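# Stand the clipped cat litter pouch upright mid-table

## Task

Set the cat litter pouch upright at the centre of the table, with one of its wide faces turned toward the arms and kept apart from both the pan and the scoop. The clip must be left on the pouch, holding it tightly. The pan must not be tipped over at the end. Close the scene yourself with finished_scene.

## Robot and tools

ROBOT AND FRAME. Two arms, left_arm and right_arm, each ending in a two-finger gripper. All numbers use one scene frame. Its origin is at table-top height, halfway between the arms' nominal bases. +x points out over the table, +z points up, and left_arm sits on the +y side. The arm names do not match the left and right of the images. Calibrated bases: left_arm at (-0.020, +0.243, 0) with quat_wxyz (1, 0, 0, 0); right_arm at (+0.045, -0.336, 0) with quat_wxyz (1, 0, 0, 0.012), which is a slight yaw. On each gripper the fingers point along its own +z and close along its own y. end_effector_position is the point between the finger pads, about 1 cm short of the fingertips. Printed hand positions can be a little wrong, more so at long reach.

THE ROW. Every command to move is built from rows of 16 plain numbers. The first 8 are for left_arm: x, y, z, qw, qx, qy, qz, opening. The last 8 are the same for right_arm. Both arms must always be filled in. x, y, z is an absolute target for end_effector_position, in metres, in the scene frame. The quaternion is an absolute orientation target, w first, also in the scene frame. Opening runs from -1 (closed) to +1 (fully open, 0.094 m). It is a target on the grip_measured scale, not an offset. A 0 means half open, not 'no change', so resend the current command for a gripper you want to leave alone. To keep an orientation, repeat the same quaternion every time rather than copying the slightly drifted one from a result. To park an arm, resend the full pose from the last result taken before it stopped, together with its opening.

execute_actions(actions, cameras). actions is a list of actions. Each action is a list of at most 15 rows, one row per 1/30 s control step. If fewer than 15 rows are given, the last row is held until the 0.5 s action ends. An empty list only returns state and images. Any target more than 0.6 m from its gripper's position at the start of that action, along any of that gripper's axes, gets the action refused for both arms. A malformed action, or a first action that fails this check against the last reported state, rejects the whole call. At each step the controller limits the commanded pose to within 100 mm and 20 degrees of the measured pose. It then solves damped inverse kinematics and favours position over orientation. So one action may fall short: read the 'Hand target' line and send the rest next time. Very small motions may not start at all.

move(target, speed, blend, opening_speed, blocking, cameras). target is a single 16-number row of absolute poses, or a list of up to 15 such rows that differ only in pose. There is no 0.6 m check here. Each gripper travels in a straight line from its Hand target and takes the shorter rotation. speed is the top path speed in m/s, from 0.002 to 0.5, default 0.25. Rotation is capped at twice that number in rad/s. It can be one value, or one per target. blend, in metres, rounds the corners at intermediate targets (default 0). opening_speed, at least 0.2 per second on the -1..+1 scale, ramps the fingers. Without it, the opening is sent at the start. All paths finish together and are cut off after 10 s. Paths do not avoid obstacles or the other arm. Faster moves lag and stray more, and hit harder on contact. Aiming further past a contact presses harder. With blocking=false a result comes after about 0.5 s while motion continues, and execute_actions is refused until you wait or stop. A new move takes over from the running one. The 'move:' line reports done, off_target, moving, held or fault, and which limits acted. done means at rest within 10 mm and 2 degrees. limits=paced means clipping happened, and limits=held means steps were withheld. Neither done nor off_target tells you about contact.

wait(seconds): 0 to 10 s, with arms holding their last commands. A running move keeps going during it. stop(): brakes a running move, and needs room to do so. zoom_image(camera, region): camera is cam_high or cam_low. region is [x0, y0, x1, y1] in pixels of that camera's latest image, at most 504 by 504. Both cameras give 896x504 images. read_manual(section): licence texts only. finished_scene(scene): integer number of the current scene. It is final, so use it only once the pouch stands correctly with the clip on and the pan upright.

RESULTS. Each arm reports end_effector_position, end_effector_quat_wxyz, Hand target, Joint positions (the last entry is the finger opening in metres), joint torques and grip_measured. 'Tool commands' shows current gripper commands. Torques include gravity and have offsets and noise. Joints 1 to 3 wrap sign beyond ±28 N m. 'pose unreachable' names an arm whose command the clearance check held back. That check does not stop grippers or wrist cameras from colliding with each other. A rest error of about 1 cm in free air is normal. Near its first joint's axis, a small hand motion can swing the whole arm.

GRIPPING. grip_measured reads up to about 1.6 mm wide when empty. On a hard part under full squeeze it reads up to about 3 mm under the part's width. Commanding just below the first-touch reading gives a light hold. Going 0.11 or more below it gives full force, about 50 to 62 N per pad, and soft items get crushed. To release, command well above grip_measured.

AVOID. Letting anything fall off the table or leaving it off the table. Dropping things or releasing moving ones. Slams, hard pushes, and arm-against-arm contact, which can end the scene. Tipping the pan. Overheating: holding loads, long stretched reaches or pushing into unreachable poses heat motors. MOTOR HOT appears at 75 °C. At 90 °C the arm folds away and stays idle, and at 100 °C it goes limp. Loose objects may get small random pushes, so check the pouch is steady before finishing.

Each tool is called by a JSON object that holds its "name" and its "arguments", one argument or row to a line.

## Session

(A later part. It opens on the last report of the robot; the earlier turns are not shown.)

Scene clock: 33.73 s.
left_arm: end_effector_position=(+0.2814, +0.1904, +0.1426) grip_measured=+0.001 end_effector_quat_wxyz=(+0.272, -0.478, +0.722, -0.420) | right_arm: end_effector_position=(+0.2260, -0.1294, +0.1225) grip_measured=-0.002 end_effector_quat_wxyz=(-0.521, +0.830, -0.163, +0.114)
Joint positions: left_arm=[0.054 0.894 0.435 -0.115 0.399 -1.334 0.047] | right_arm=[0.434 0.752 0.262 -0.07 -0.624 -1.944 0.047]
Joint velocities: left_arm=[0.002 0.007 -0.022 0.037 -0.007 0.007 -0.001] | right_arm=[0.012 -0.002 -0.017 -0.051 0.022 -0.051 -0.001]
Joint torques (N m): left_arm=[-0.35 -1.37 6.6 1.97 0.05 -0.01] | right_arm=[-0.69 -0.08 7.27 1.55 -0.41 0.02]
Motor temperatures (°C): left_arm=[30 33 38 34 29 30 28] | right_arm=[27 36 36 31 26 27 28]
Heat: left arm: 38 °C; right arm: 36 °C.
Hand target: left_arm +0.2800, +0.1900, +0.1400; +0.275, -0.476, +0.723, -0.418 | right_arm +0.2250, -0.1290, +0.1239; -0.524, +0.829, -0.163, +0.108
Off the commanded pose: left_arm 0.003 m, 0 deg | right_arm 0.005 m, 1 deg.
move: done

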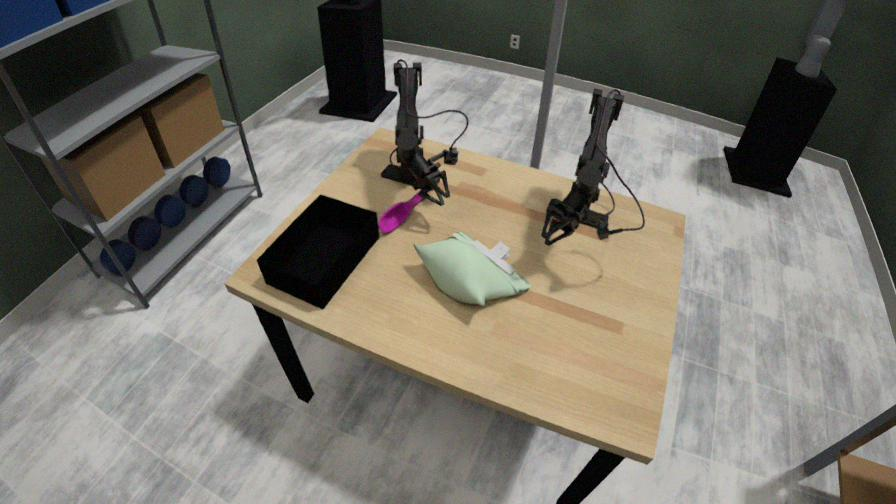

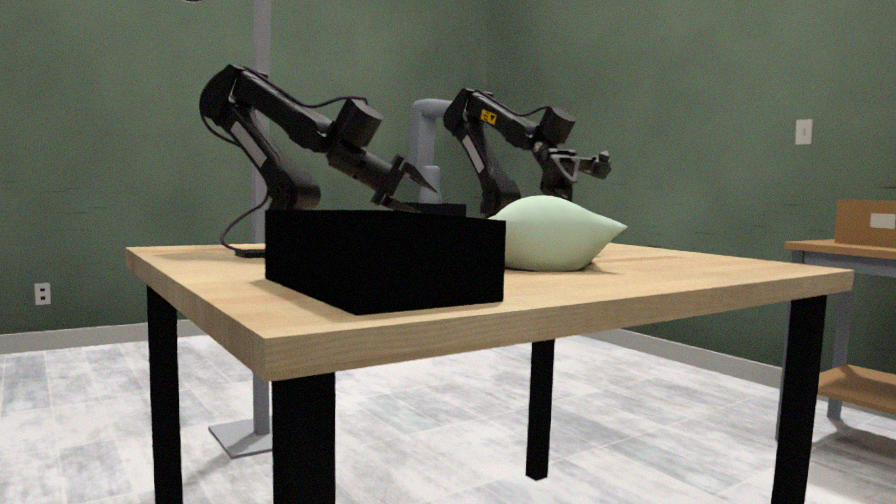

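{"name": "zoom_image", "arguments": {
  "camera": "cam_high",
  "region": [220, 260, 300, 320]
}}

{"name": "zoom_image", "arguments": {
  "camera": "cam_high",
  "region": [610, 420, 690, 480]
}}

{"name": "zoom_image", "arguments": {
  "camera": "cam_high",
  "region": [640, 180, 720, 240]
}}

{"name": "zoom_image", "arguments": {
  "camera": "cam_high",
  "region": [340, 110, 420, 170]
}}

Scaled by 6.300.

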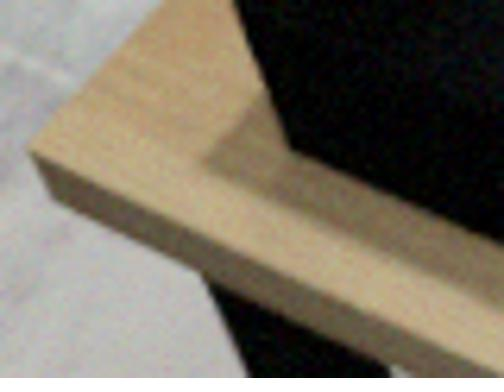

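Scaled by 6.300.

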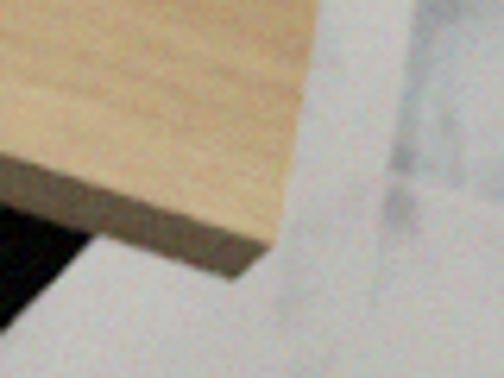

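Scaled by 6.300.

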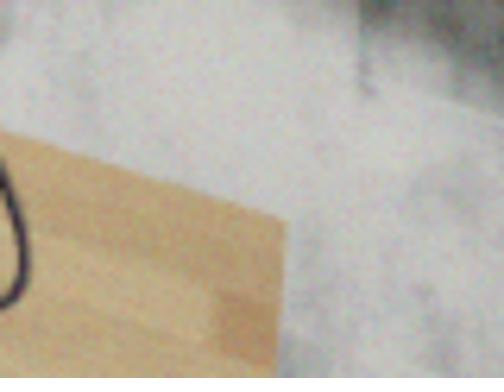

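Scaled by 6.300.

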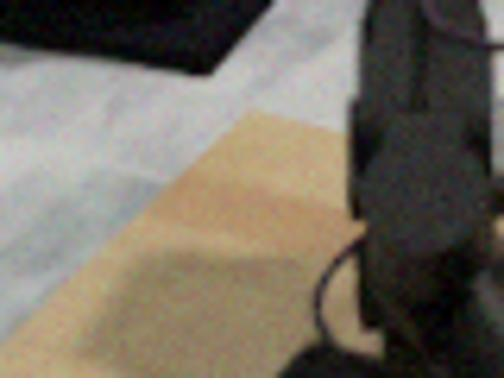

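{"name": "zoom_image", "arguments": {
  "camera": "cam_low",
  "region": [220, 300, 320, 390]
}}

{"name": "zoom_image", "arguments": {
  "camera": "cam_low",
  "region": [780, 230, 880, 310]
}}

{"name": "zoom_image", "arguments": {
  "camera": "cam_low",
  "region": [110, 220, 290, 300]
}}

{"name": "zoom_image", "arguments": {
  "camera": "cam_low",
  "region": [580, 220, 720, 290]
}}

Scaled by 5.040.

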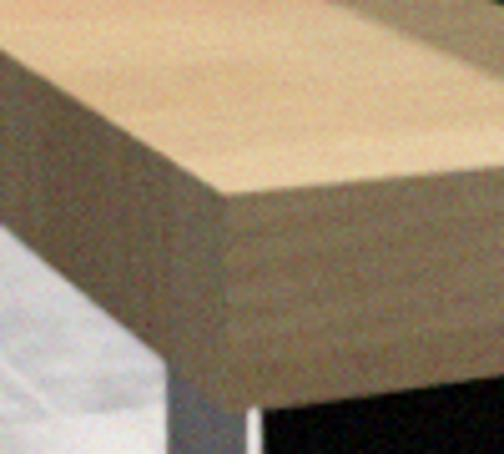

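Scaled by 5.040.

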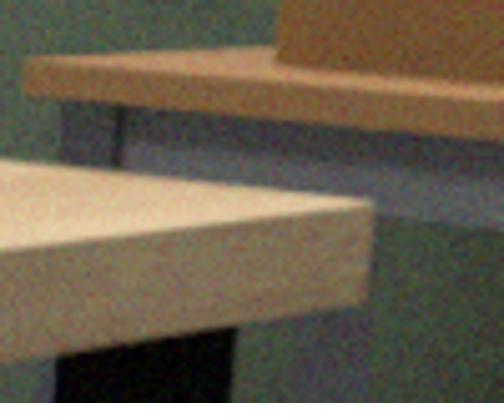

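Scaled by 2.800.

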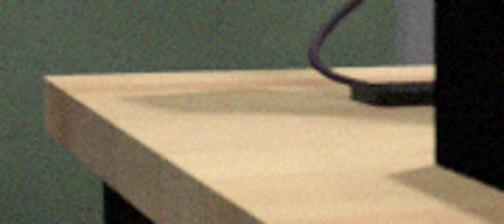

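Scaled by 3.600.

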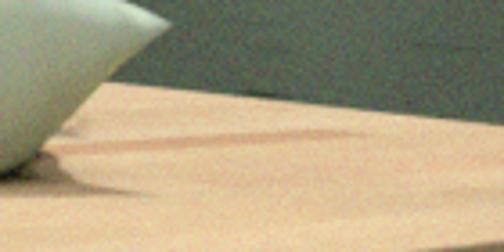

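{"name": "zoom_image", "arguments": {
  "camera": "cam_high",
  "region": [485, 230, 545, 300]
}}

{"name": "zoom_image", "arguments": {
  "camera": "cam_high",
  "region": [440, 222, 500, 262]
}}

Scaled by 7.200.

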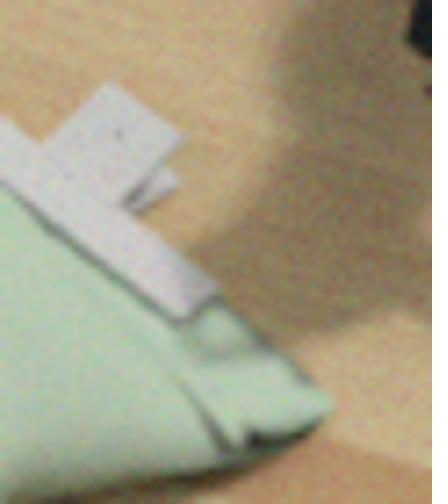

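Scaled by 8.400.

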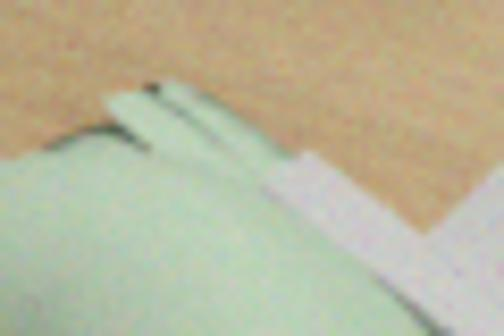

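{"name": "move", "arguments": {
  "target": [0.3097, 0.1854, 0.07, 0.275, -0.476, 0.723, -0.418, 0.6, 0.2459, -0.1126, 0.07, 0.526, -0.826, 0.171, -0.109, 0.6],
  "speed": 0.15
}}

{"name": "zoom_image", "arguments": {
  "camera": "cam_high",
  "region": [400, 180, 560, 310]
}}

{"name": "zoom_image", "arguments": {
  "camera": "cam_low",
  "region": [380, 150, 660, 290]
}}

Scene clock: 42.40 s.
left_arm: end_effector_position=(+0.3115, +0.1858, +0.0751) grip_measured=+0.598 end_effector_quat_wxyz=(+0.277, -0.475, +0.721, -0.422) | right_arm: end_effector_position=(+0.2545, -0.1112, +0.0789) grip_measured=+0.598 end_effector_quat_wxyz=(-0.532, +0.822, -0.161, +0.126)
Joint positions: left_arm=[0.021 1.281 0.29 0.436 0.371 -1.352 0.075] | right_arm=[0.46 1.192 0.162 0.523 -0.597 -1.912 0.075]
Joint velocities: left_arm=[0.012 -0.007 -0.007 -0.022 0.037 0.051 0] | right_arm=[0.002 -0.012 0.002 -0.066 -0.037 0.051 0.001]
Joint torques (N m): left_arm=[-0.36 -2.25 5.22 1.95 -0.01 0.04] | right_arm=[0.83 -1.88 3.97 1.58 -0.2 0.21]
Motor temperatures (°C): left_arm=[30 33 38 34 29 30 28] | right_arm=[27 35 37 33 26 27 28]
Heat: left arm: 38 °C; right arm: 37 °C.
Hand target: left_arm +0.3087, +0.1852, +0.0697; +0.275, -0.476, +0.724, -0.418 | right_arm +0.2469, -0.1125, +0.0693; -0.526, +0.826, -0.171, +0.109
Off the commanded pose: left_arm 0.005 m, 1 deg | right_arm 0.013 m, 2 deg.
move: off_target (right_arm)

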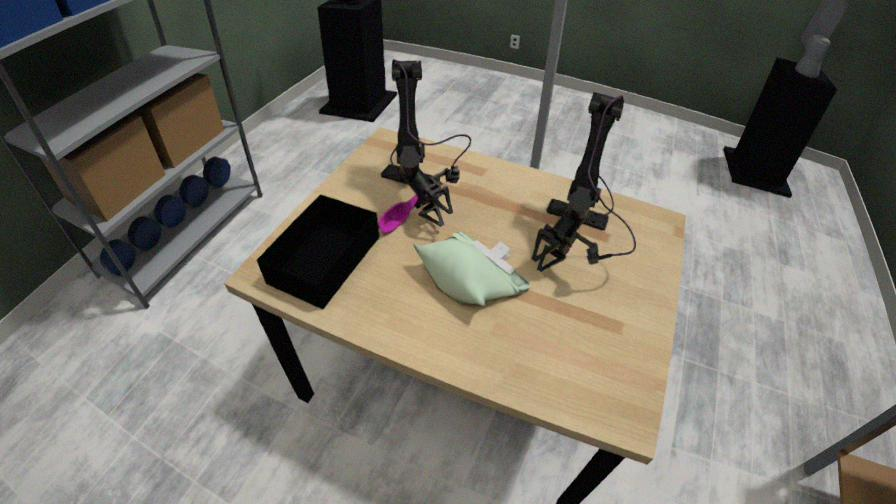

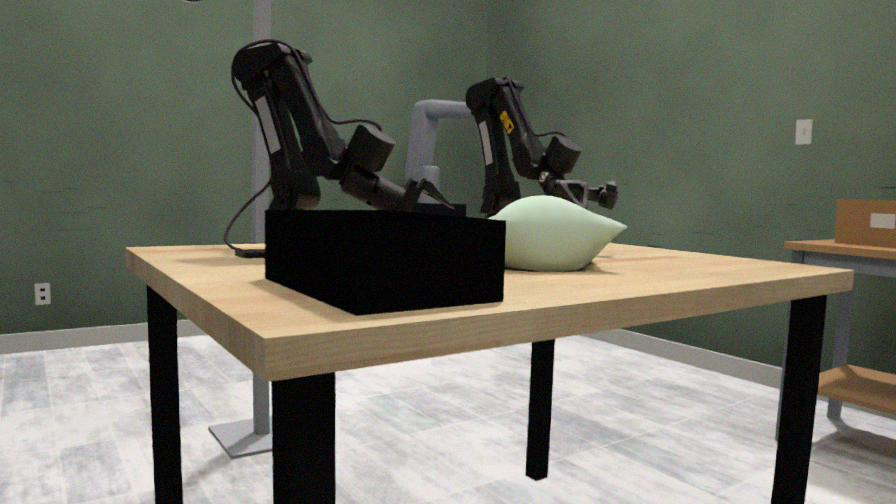

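Scaled by 3.150.

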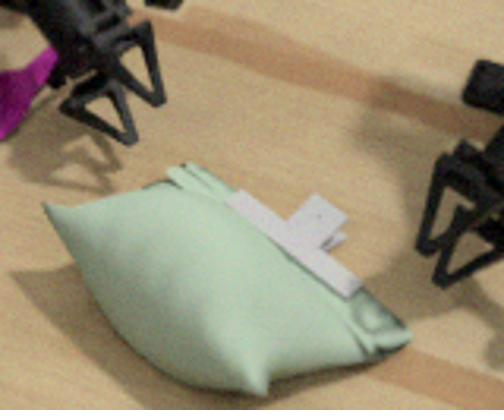

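Scaled by 1.800.

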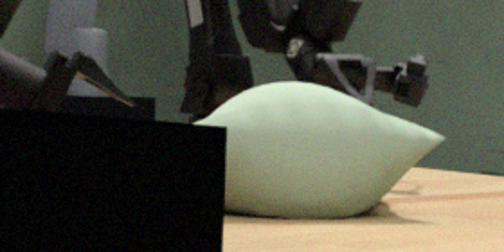

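{"name": "zoom_image", "arguments": {
  "camera": "cam_high",
  "region": [490, 220, 570, 300]
}}

{"name": "zoom_image", "arguments": {
  "camera": "cam_high",
  "region": [405, 180, 485, 260]
}}

{"name": "zoom_image", "arguments": {
  "camera": "cam_low",
  "region": [540, 160, 640, 260]
}}

Scaled by 6.300.

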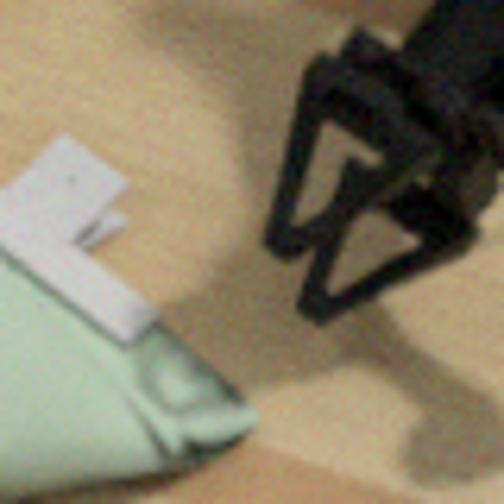

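Scaled by 6.300.

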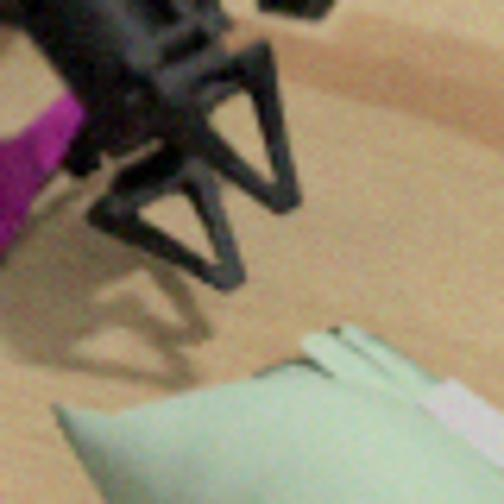

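Scaled by 5.040.

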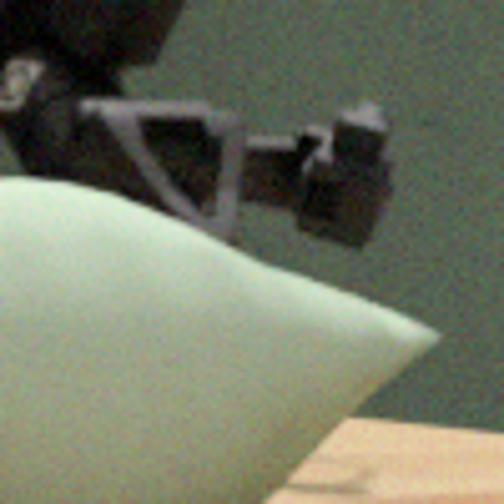

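{"name": "move", "arguments": {
  "target": [0.3105, 0.1793, 0.046, 0.275, -0.476, 0.723, -0.418, 0.6, 0.2465, -0.113, 0.042, 0.526, -0.826, 0.171, -0.109, 0.6],
  "speed": 0.1
}}

{"name": "zoom_image", "arguments": {
  "camera": "cam_high",
  "region": [490, 220, 570, 300]
}}

{"name": "zoom_image", "arguments": {
  "camera": "cam_high",
  "region": [405, 180, 485, 260]
}}

Scene clock: 45.17 s.
left_arm: end_effector_position=(+0.3128, +0.1798, +0.0509) grip_measured=+0.598 end_effector_quat_wxyz=(+0.277, -0.475, +0.721, -0.422) | right_arm: end_effector_position=(+0.2545, -0.1110, +0.0498) grip_measured=+0.598 end_effector_quat_wxyz=(-0.533, +0.821, -0.161, +0.125)
Joint positions: left_arm=[-0.011 1.431 0.242 0.641 0.345 -1.369 0.075] | right_arm=[0.46 1.441 0.099 0.834 -0.598 -1.911 0.075]
Joint velocities: left_arm=[0.002 -0.022 -0.007 0.007 0.037 -0.066 0.001] | right_arm=[-0.002 -0.007 -0.007 -0.022 0.007 -0.037 -0.001]
Joint torques (N m): left_arm=[-0.43 -2.89 4.46 2.03 -0.03 0] | right_arm=[0.53 -2.52 2.86 1.54 -0.26 0.16]
Motor temperatures (°C): left_arm=[30 33 37 35 29 30 28] | right_arm=[27 35 36 34 26 27 28]
Heat: left arm: 37 °C; right arm: 36 °C.
Hand target: left_arm +0.3100, +0.1796, +0.0460; +0.275, -0.476, +0.723, -0.417 | right_arm +0.2468, -0.1127, +0.0415; -0.526, +0.826, -0.171, +0.109
Off the commanded pose: left_arm 0.005 m, 1 deg | right_arm 0.011 m, 2 deg.
move: off_target (right_arm)

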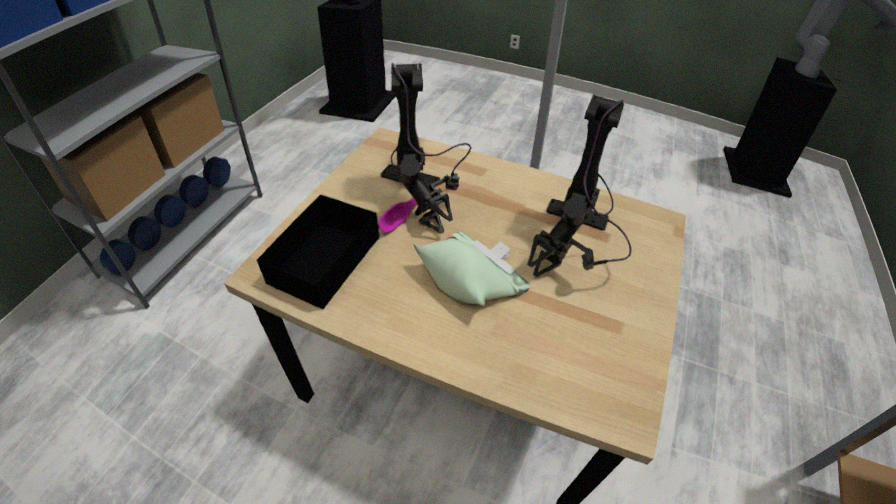

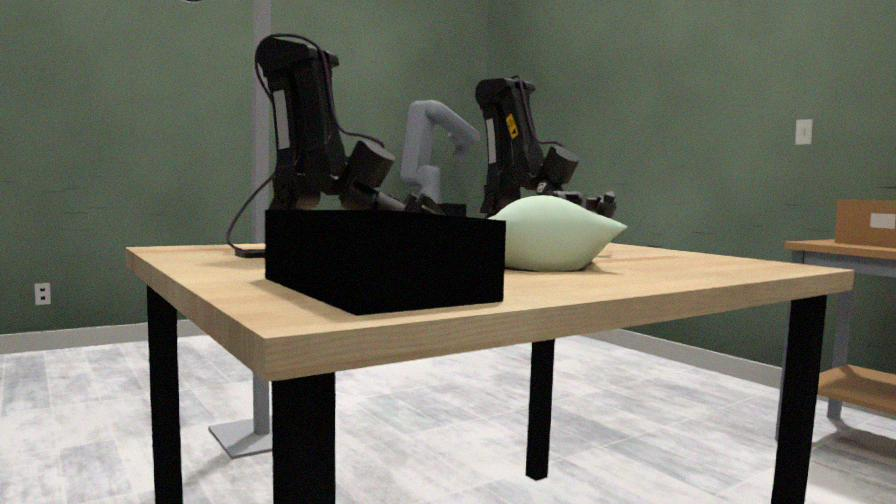

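Scaled by 6.300.

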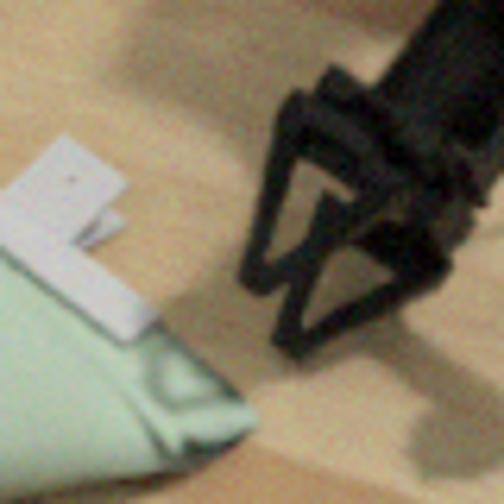

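Scaled by 6.300.

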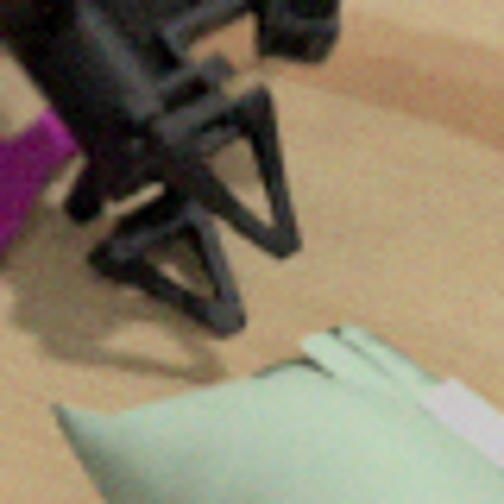

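{"name": "move", "arguments": {
  "target": [0.361, 0.1575, 0.046, 0.275, -0.476, 0.723, -0.418, 0.6, 0.270, -0.058, 0.042, 0.526, -0.826, 0.171, -0.109, 0.6],
  "speed": 0.06
}}

{"name": "zoom_image", "arguments": {
  "camera": "cam_high",
  "region": [480, 220, 560, 300]
}}

{"name": "zoom_image", "arguments": {
  "camera": "cam_high",
  "region": [415, 180, 495, 260]
}}

Scene clock: 47.63 s.
left_arm: end_effector_position=(+0.3520, +0.1588, +0.0395) grip_measured=+0.599 end_effector_quat_wxyz=(+0.265, -0.481, +0.727, -0.413) | right_arm: end_effector_position=(+0.2703, -0.0595, +0.0487) grip_measured=+0.598 end_effector_quat_wxyz=(-0.536, +0.820, -0.161, +0.119)
Joint positions: left_arm=[-0.1 1.639 0.398 0.673 0.269 -1.417 0.075] | right_arm=[0.64 1.647 0.246 0.944 -0.451 -1.806 0.075]
Joint velocities: left_arm=[0.017 -0.002 -0.017 0.007 0.007 -0.007 0] | right_arm=[0.007 -0.012 0.002 0.022 -0.007 -0.022 -0.001]
Joint torques (N m): left_arm=[-0.4 -4.18 7.31 2.01 -0.09 0.03] | right_arm=[0.53 -3.49 5.05 1.45 -0.12 0.15]
Motor temperatures (°C): left_arm=[30 33 38 35 29 30 28] | right_arm=[27 36 36 34 26 27 28]
Heat: left arm: 38 °C; right arm: 36 °C.
Hand target: left_arm +0.3604, +0.1573, +0.0455; +0.275, -0.476, +0.724, -0.417 | right_arm +0.2701, -0.0579, +0.0417; -0.526, +0.826, -0.172, +0.108
Off the commanded pose: left_arm 0.011 m, 1 deg | right_arm 0.007 m, 2 deg.
move: off_target (left_arm)

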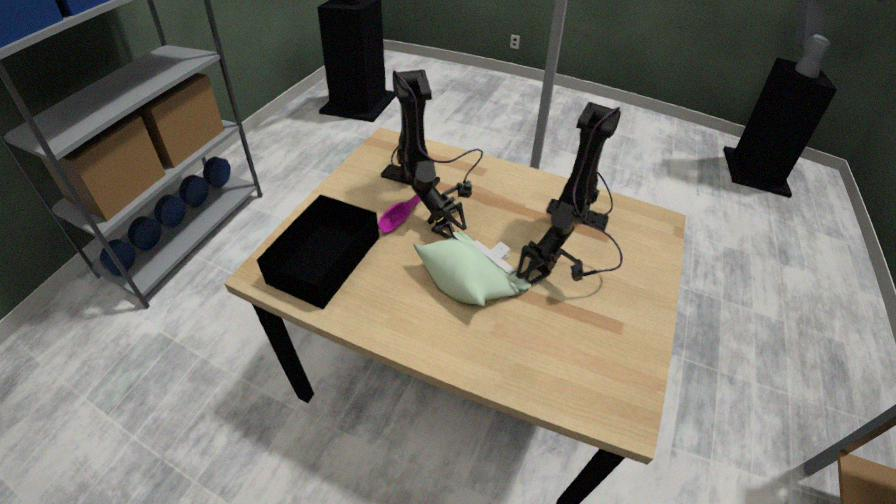

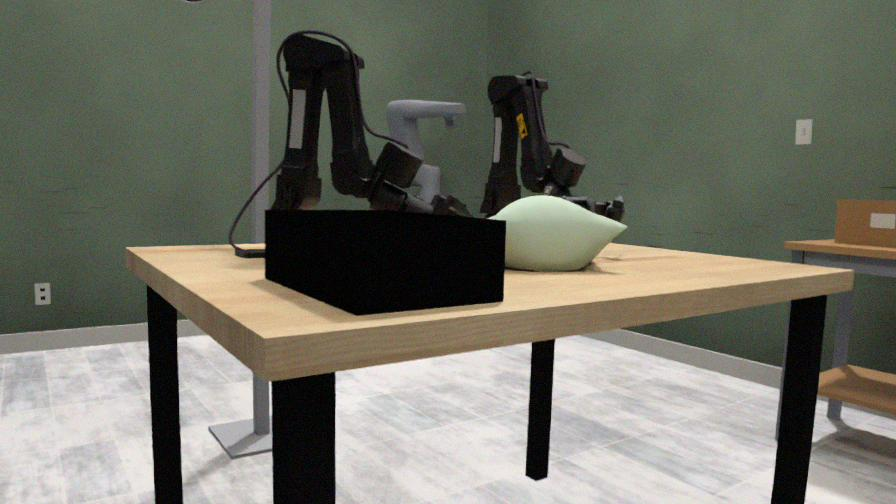

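Scaled by 6.300.

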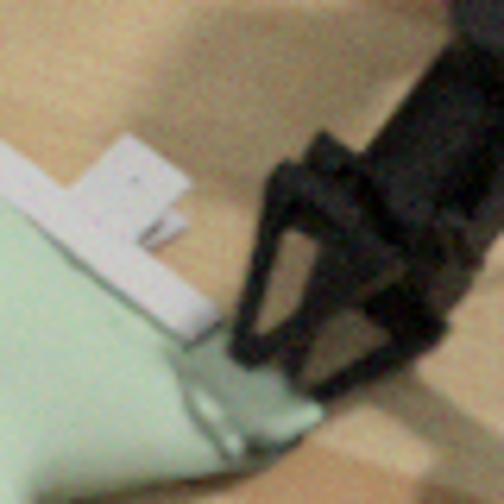

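Scaled by 6.300.

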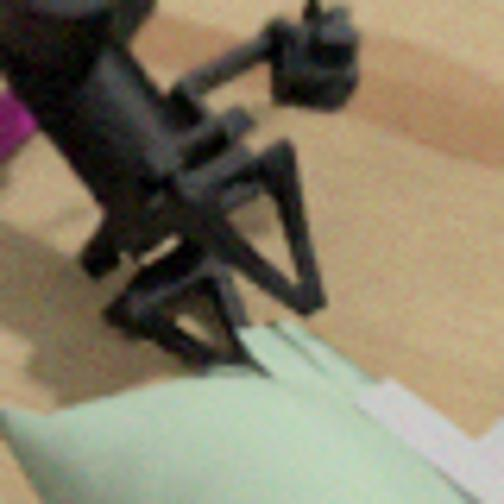

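{"name": "move", "arguments": {
  "target": [0.365, 0.157, 0.058, 0.275, -0.476, 0.723, -0.418, 0.6, 0.270, -0.058, 0.043, 0.526, -0.826, 0.171, -0.109, 0.6],
  "speed": 0.06,
  "cameras": ["cam_high"]
}}

{"name": "move", "arguments": {
  "target": [0.3815, 0.1525, 0.058, 0.275, -0.476, 0.723, -0.418, 0.6, 0.2845, -0.0405, 0.043, 0.526, -0.826, 0.171, -0.109, 0.6],
  "speed": 0.05
}}

{"name": "zoom_image", "arguments": {
  "camera": "cam_high",
  "region": [480, 220, 560, 300]
}}

{"name": "zoom_image", "arguments": {
  "camera": "cam_high",
  "region": [415, 180, 495, 260]
}}

Scene clock: 49.20 s.
left_arm: end_effector_position=(+0.3558, +0.1584, +0.0416) grip_measured=+0.599 end_effector_quat_wxyz=(+0.259, -0.485, +0.729, -0.408) | right_arm: end_effector_position=(+0.2704, -0.0596, +0.0487) grip_measured=+0.598 end_effector_quat_wxyz=(-0.536, +0.820, -0.161, +0.119)
Joint positions: left_arm=[-0.1 1.631 0.43 0.616 0.269 -1.418 0.075] | right_arm=[0.64 1.647 0.246 0.944 -0.451 -1.806 0.075]
Joint velocities: left_arm=[0.002 -0.012 -0.002 -0.051 -0.066 -0.007 -0.002] | right_arm=[0.022 0.002 -0.002 -0.051 -0.037 0.007 0]
Joint torques (N m): left_arm=[-0.5 -7.17 7.53 1.8 -0.03 0] | right_arm=[0.75 -4.31 5.04 1.39 0.04 0.12]
Motor temperatures (°C): left_arm=[30 33 38 35 29 30 28] | right_arm=[27 36 36 35 26 27 28]
Heat: left arm: 38 °C; right arm: 36 °C.
Hand target: left_arm +0.3649, +0.1569, +0.0578; +0.275, -0.476, +0.723, -0.418 | right_arm +0.2699, -0.0581, +0.0431; -0.526, +0.826, -0.171, +0.109
Off the commanded pose: left_arm 0.019 m, 2 deg | right_arm 0.006 m, 2 deg.
move: off_target (left_arm)
Images, in order (width x height): cam_high 896x504.

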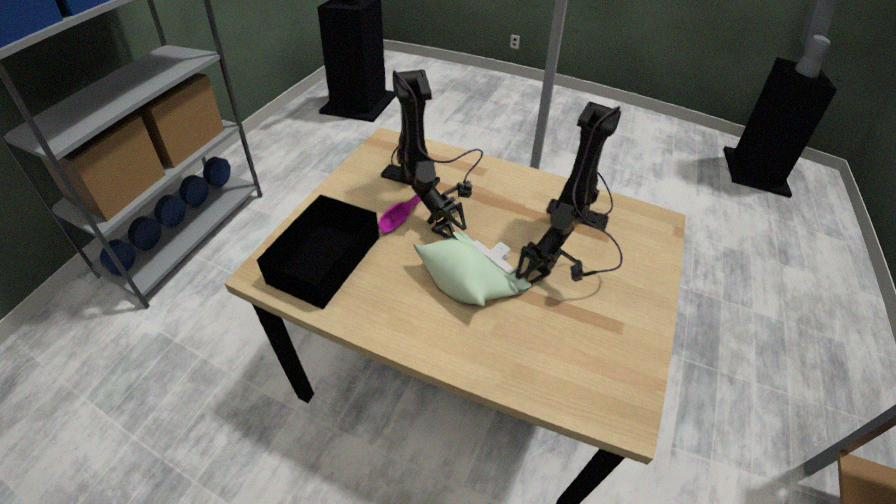

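Scene clock: 50.00 s.
left_arm: end_effector_position=(+0.3707, +0.1561, +0.0480) grip_measured=+0.599 end_effector_quat_wxyz=(+0.264, -0.484, +0.727, -0.409) | right_arm: end_effector_position=(+0.2841, -0.0437, +0.0492) grip_measured=+0.598 end_effector_quat_wxyz=(-0.535, +0.820, -0.161, +0.120)
Joint positions: left_arm=[-0.107 1.656 0.488 0.592 0.257 -1.422 0.075] | right_arm=[0.66 1.707 0.326 0.928 -0.43 -1.798 0.075]
Joint velocities: left_arm=[-0.002 -0.007 -0.022 0.037 0.037 0.022 0] | right_arm=[-0.002 -0.002 0.007 0.066 -0.007 0.051 0]
Joint torques (N m): left_arm=[-0.59 -4.68 8.28 2 -0.01 0] | right_arm=[0.66 -4.12 5.65 1.46 -0.11 0.19]
Motor temperatures (°C): left_arm=[30 33 38 35 29 30 28] | right_arm=[27 36 36 35 26 27 28]
Heat: left arm: 38 °C; right arm: 36 °C.
Hand target: left_arm +0.3811, +0.1525, +0.0578; +0.275, -0.476, +0.723, -0.418 | right_arm +0.2846, -0.0409, +0.0430; -0.526, +0.826, -0.171, +0.109
Off the commanded pose: left_arm 0.015 m, 2 deg | right_arm 0.007 m, 2 deg.
move: off_target (left_arm)

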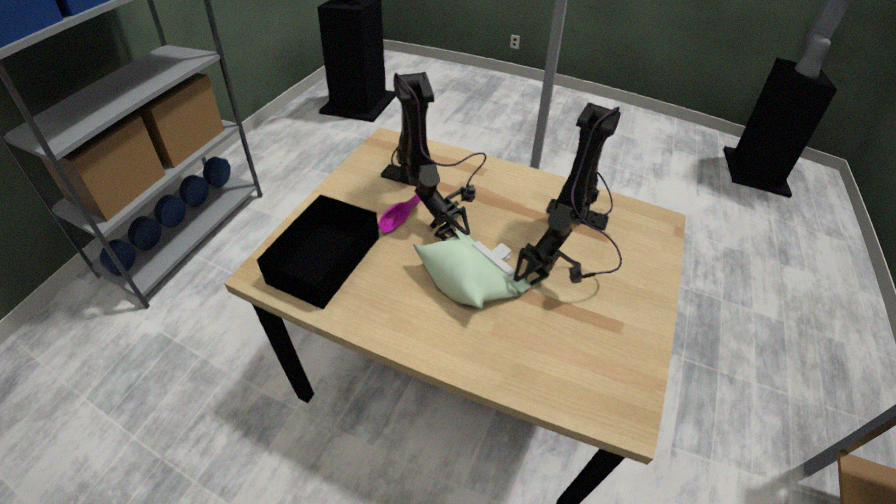

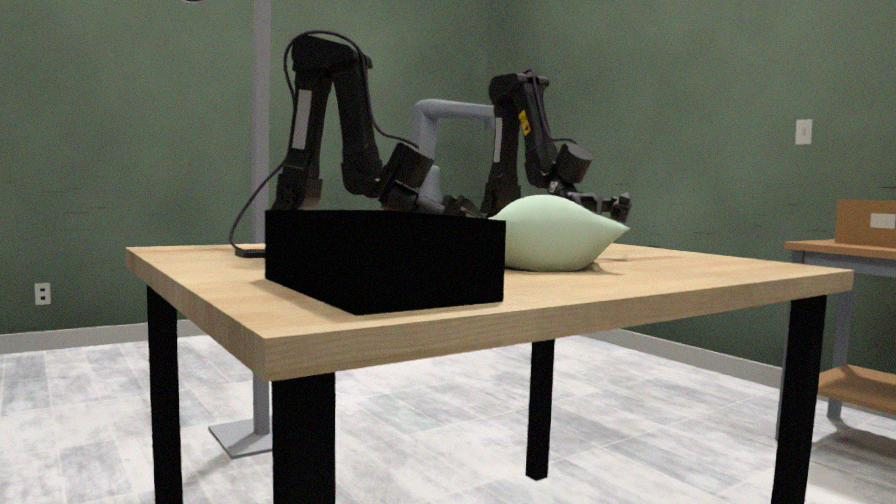

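Scaled by 6.300.

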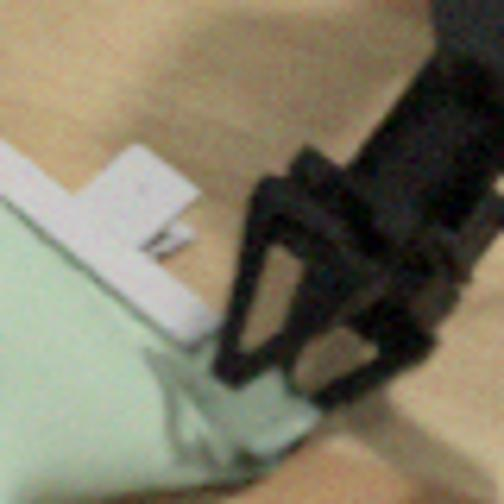

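Scaled by 6.300.

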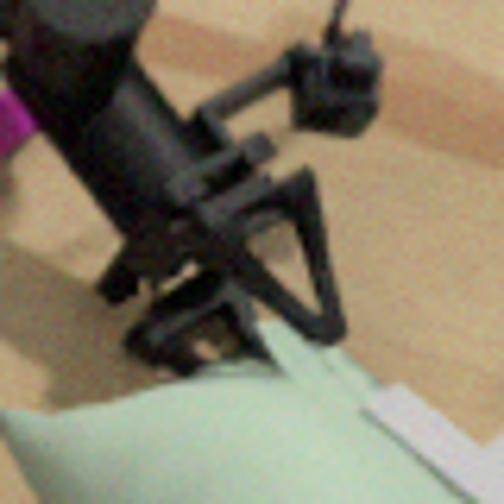

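{"name": "move", "arguments": {
  "target": [0.3815, 0.1525, 0.058, 0.275, -0.476, 0.723, -0.418, -0.3, 0.2845, -0.0405, 0.043, 0.526, -0.826, 0.171, -0.109, -0.3],
  "opening_speed": 0.8,
  "cameras": ["cam_high"]
}}

{"name": "zoom_image", "arguments": {
  "camera": "cam_high",
  "region": [480, 220, 560, 300]
}}

{"name": "zoom_image", "arguments": {
  "camera": "cam_high",
  "region": [415, 180, 495, 260]
}}

Scene clock: 51.67 s.
left_arm: end_effector_position=(+0.3692, +0.1593, +0.0439) grip_measured=-0.298 end_effector_quat_wxyz=(+0.264, -0.491, +0.728, -0.399) | right_arm: end_effector_position=(+0.2823, -0.0480, +0.0380) grip_measured=-0.297 end_effector_quat_wxyz=(-0.517, +0.831, -0.173, +0.113)
Joint positions: left_arm=[-0.107 1.656 0.488 0.574 0.24 -1.422 0.033] | right_arm=[0.66 1.713 0.326 0.886 -0.417 -1.798 0.033]
Joint velocities: left_arm=[0.012 -0.022 0.017 -0.037 -0.066 0.007 0] | right_arm=[0.002 -0.007 -0.007 0.051 -0.081 0.007 0.001]
Joint torques (N m): left_arm=[-0.69 -5.16 8.17 2.14 0.23 0.02] | right_arm=[0.62 -4.68 5.87 1.77 -0.26 0.17]
Motor temperatures (°C): left_arm=[30 33 38 35 29 30 28] | right_arm=[27 36 36 35 26 27 28]
Heat: left arm: 38 °C; right arm: 36 °C.
Hand target: left_arm +0.3808, +0.1526, +0.0581; +0.275, -0.476, +0.723, -0.418 | right_arm +0.2844, -0.0406, +0.0431; -0.526, +0.826, -0.171, +0.109
Off the commanded pose: left_arm 0.020 m, 3 deg | right_arm 0.009 m, 1 deg.
move: off_target (left_arm)
Images, in order (width x height): cam_high 896x504.

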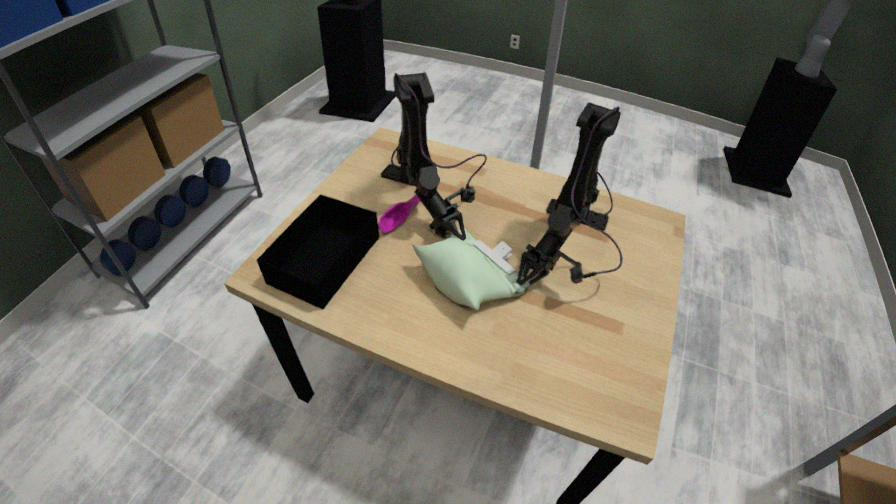

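Scaled by 6.300.

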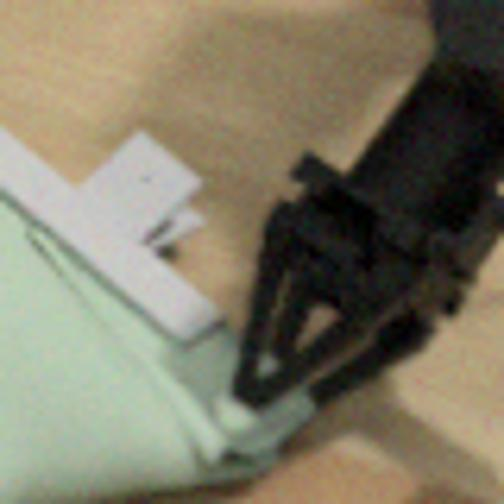

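Scaled by 6.300.

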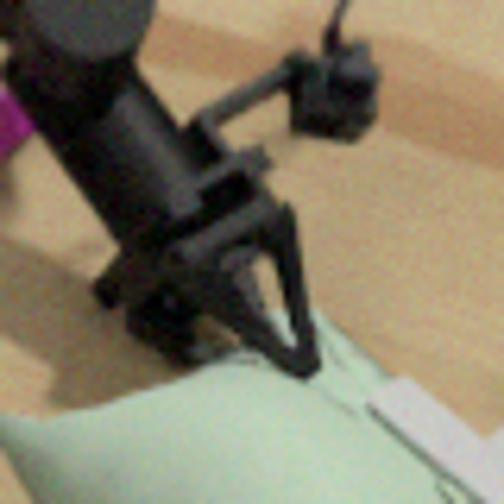

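{"name": "move", "arguments": {
  "target": [0.3815, 0.1525, 0.058, 0.275, -0.476, 0.723, -0.418, -0.8, 0.2845, -0.0405, 0.043, 0.526, -0.826, 0.171, -0.109, -0.8],
  "opening_speed": 0.8,
  "cameras": ["cam_high"]
}}

{"name": "zoom_image", "arguments": {
  "camera": "cam_high",
  "region": [480, 220, 560, 300]
}}

{"name": "zoom_image", "arguments": {
  "camera": "cam_high",
  "region": [415, 180, 495, 260]
}}

Scene clock: 52.63 s.
left_arm: end_effector_position=(+0.3680, +0.1601, +0.0417) grip_measured=-0.798 end_effector_quat_wxyz=(+0.261, -0.494, +0.729, -0.395) | right_arm: end_effector_position=(+0.2825, -0.0478, +0.0385) grip_measured=-0.662 end_effector_quat_wxyz=(-0.518, +0.830, -0.173, +0.113)
Joint positions: left_arm=[-0.107 1.656 0.488 0.564 0.236 -1.422 0.009] | right_arm=[0.66 1.713 0.326 0.888 -0.417 -1.798 0.016]
Joint velocities: left_arm=[0.017 0.002 -0.017 0.007 -0.007 0.007 0] | right_arm=[0.007 -0.007 -0.012 0.022 -0.037 -0.051 -0.002]
Joint torques (N m): left_arm=[-0.64 -5.16 7.95 2.24 0.27 0.02] | right_arm=[0.98 -4.96 5.7 1.7 -0.26 0.18]
Motor temperatures (°C): left_arm=[30 33 38 36 29 30 28] | right_arm=[27 36 36 35 26 27 28]
Heat: left arm: 38 °C; right arm: 36 °C.
Hand target: left_arm +0.3806, +0.1527, +0.0582; +0.275, -0.476, +0.724, -0.418 | right_arm +0.2844, -0.0408, +0.0432; -0.526, +0.826, -0.171, +0.109
Off the commanded pose: left_arm 0.022 m, 4 deg | right_arm 0.009 m, 1 deg.
move: off_target (left_arm)
Images, in order (width x height): cam_high 896x504.

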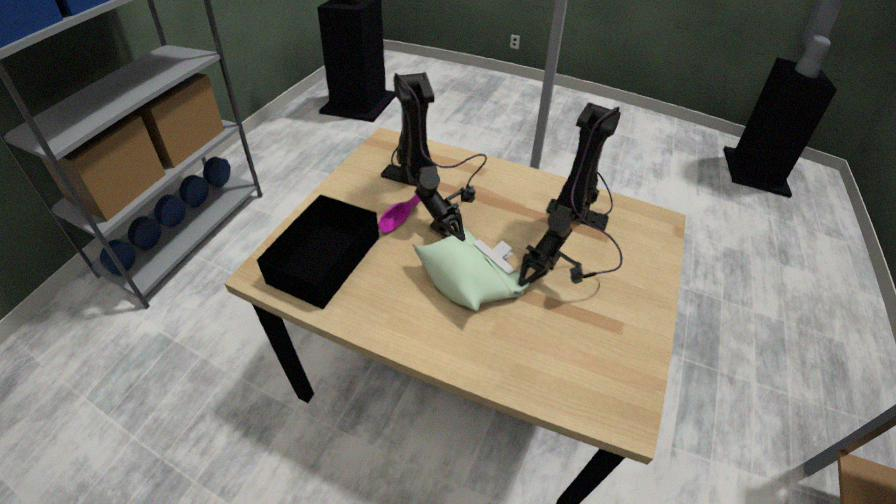

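Scaled by 6.300.

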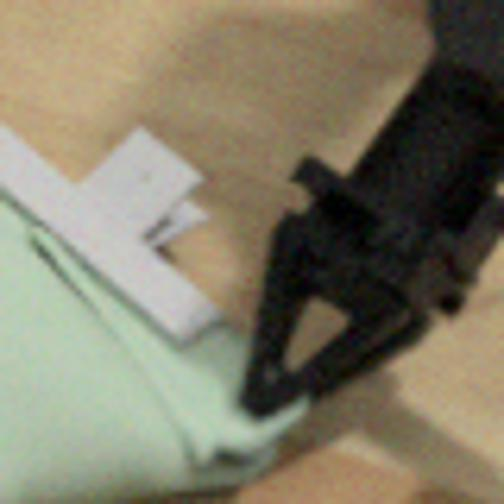

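Scaled by 6.300.

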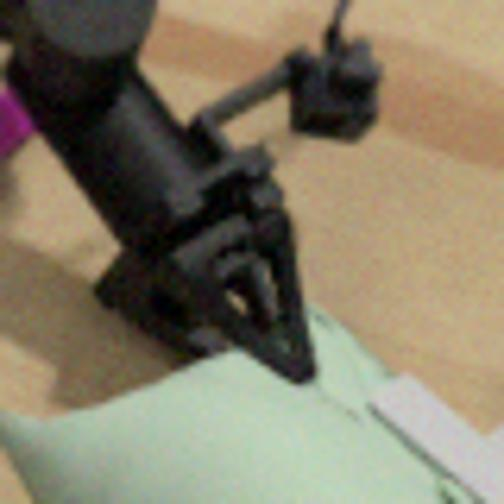

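{"name": "execute_actions", "arguments": {
  "actions": []
}}

Scene clock: 53.27 s.
left_arm: end_effector_position=(+0.3680, +0.1601, +0.0417) grip_measured=-0.798 end_effector_quat_wxyz=(+0.261, -0.494, +0.729, -0.395) | right_arm: end_effector_position=(+0.2825, -0.0478, +0.0385) grip_measured=-0.666 end_effector_quat_wxyz=(-0.518, +0.830, -0.173, +0.113)
Joint positions: left_arm=[-0.107 1.656 0.488 0.564 0.236 -1.422 0.009] | right_arm=[0.66 1.713 0.326 0.888 -0.417 -1.798 0.016]
Joint velocities: left_arm=[0.017 -0.002 -0.007 0.051 0.037 0.007 -0.002] | right_arm=[-0.012 -0.017 -0.002 0.037 -0.051 -0.11 -0.001]
Joint torques (N m): left_arm=[-0.76 -5.27 8.27 2.24 0.29 0.05] | right_arm=[0.9 -5 5.78 1.72 -0.18 0.15]
Motor temperatures (°C): left_arm=[30 34 38 36 29 30 28] | right_arm=[27 36 36 35 26 27 28]
Heat: left arm: 38 °C; right arm: 36 °C.
Hand target: left_arm +0.3806, +0.1527, +0.0582; +0.275, -0.476, +0.724, -0.418 | right_arm +0.2843, -0.0408, +0.0431; -0.526, +0.826, -0.171, +0.109
Tool commands: left_gripper/opening=-0.8 right_gripper/opening=-0.8
Off the commanded pose: left_arm 0.022 m, 4 deg | right_arm 0.009 m, 1 deg.

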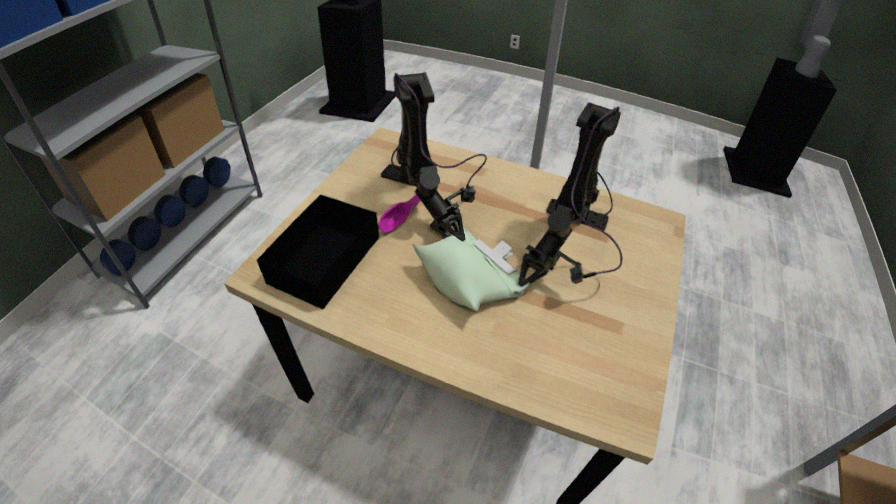

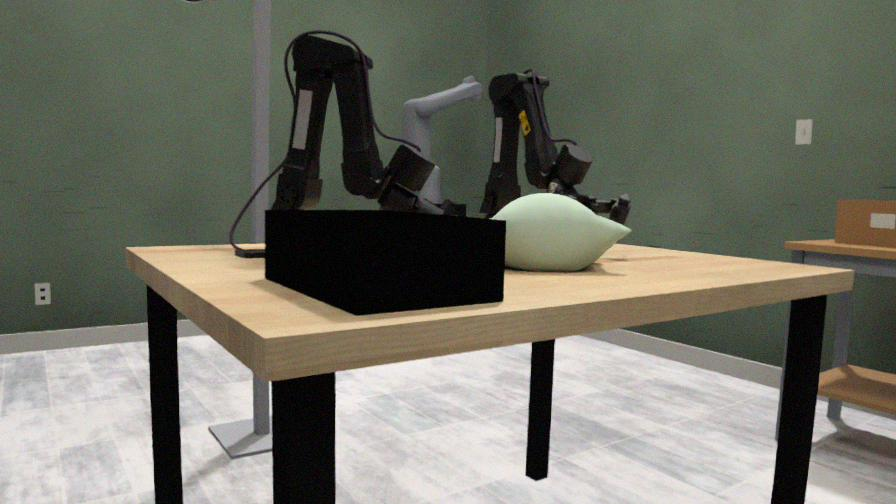

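{"name": "zoom_image", "arguments": {
  "camera": "cam_high",
  "region": [390, 200, 590, 320]
}}

{"name": "zoom_image", "arguments": {
  "camera": "cam_low",
  "region": [420, 150, 660, 290]
}}

Scaled by 2.520.

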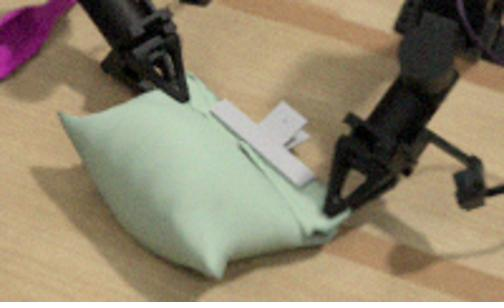

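Scaled by 2.100.

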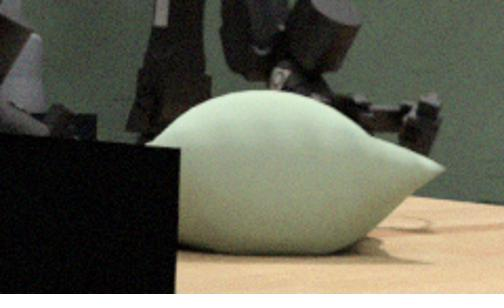

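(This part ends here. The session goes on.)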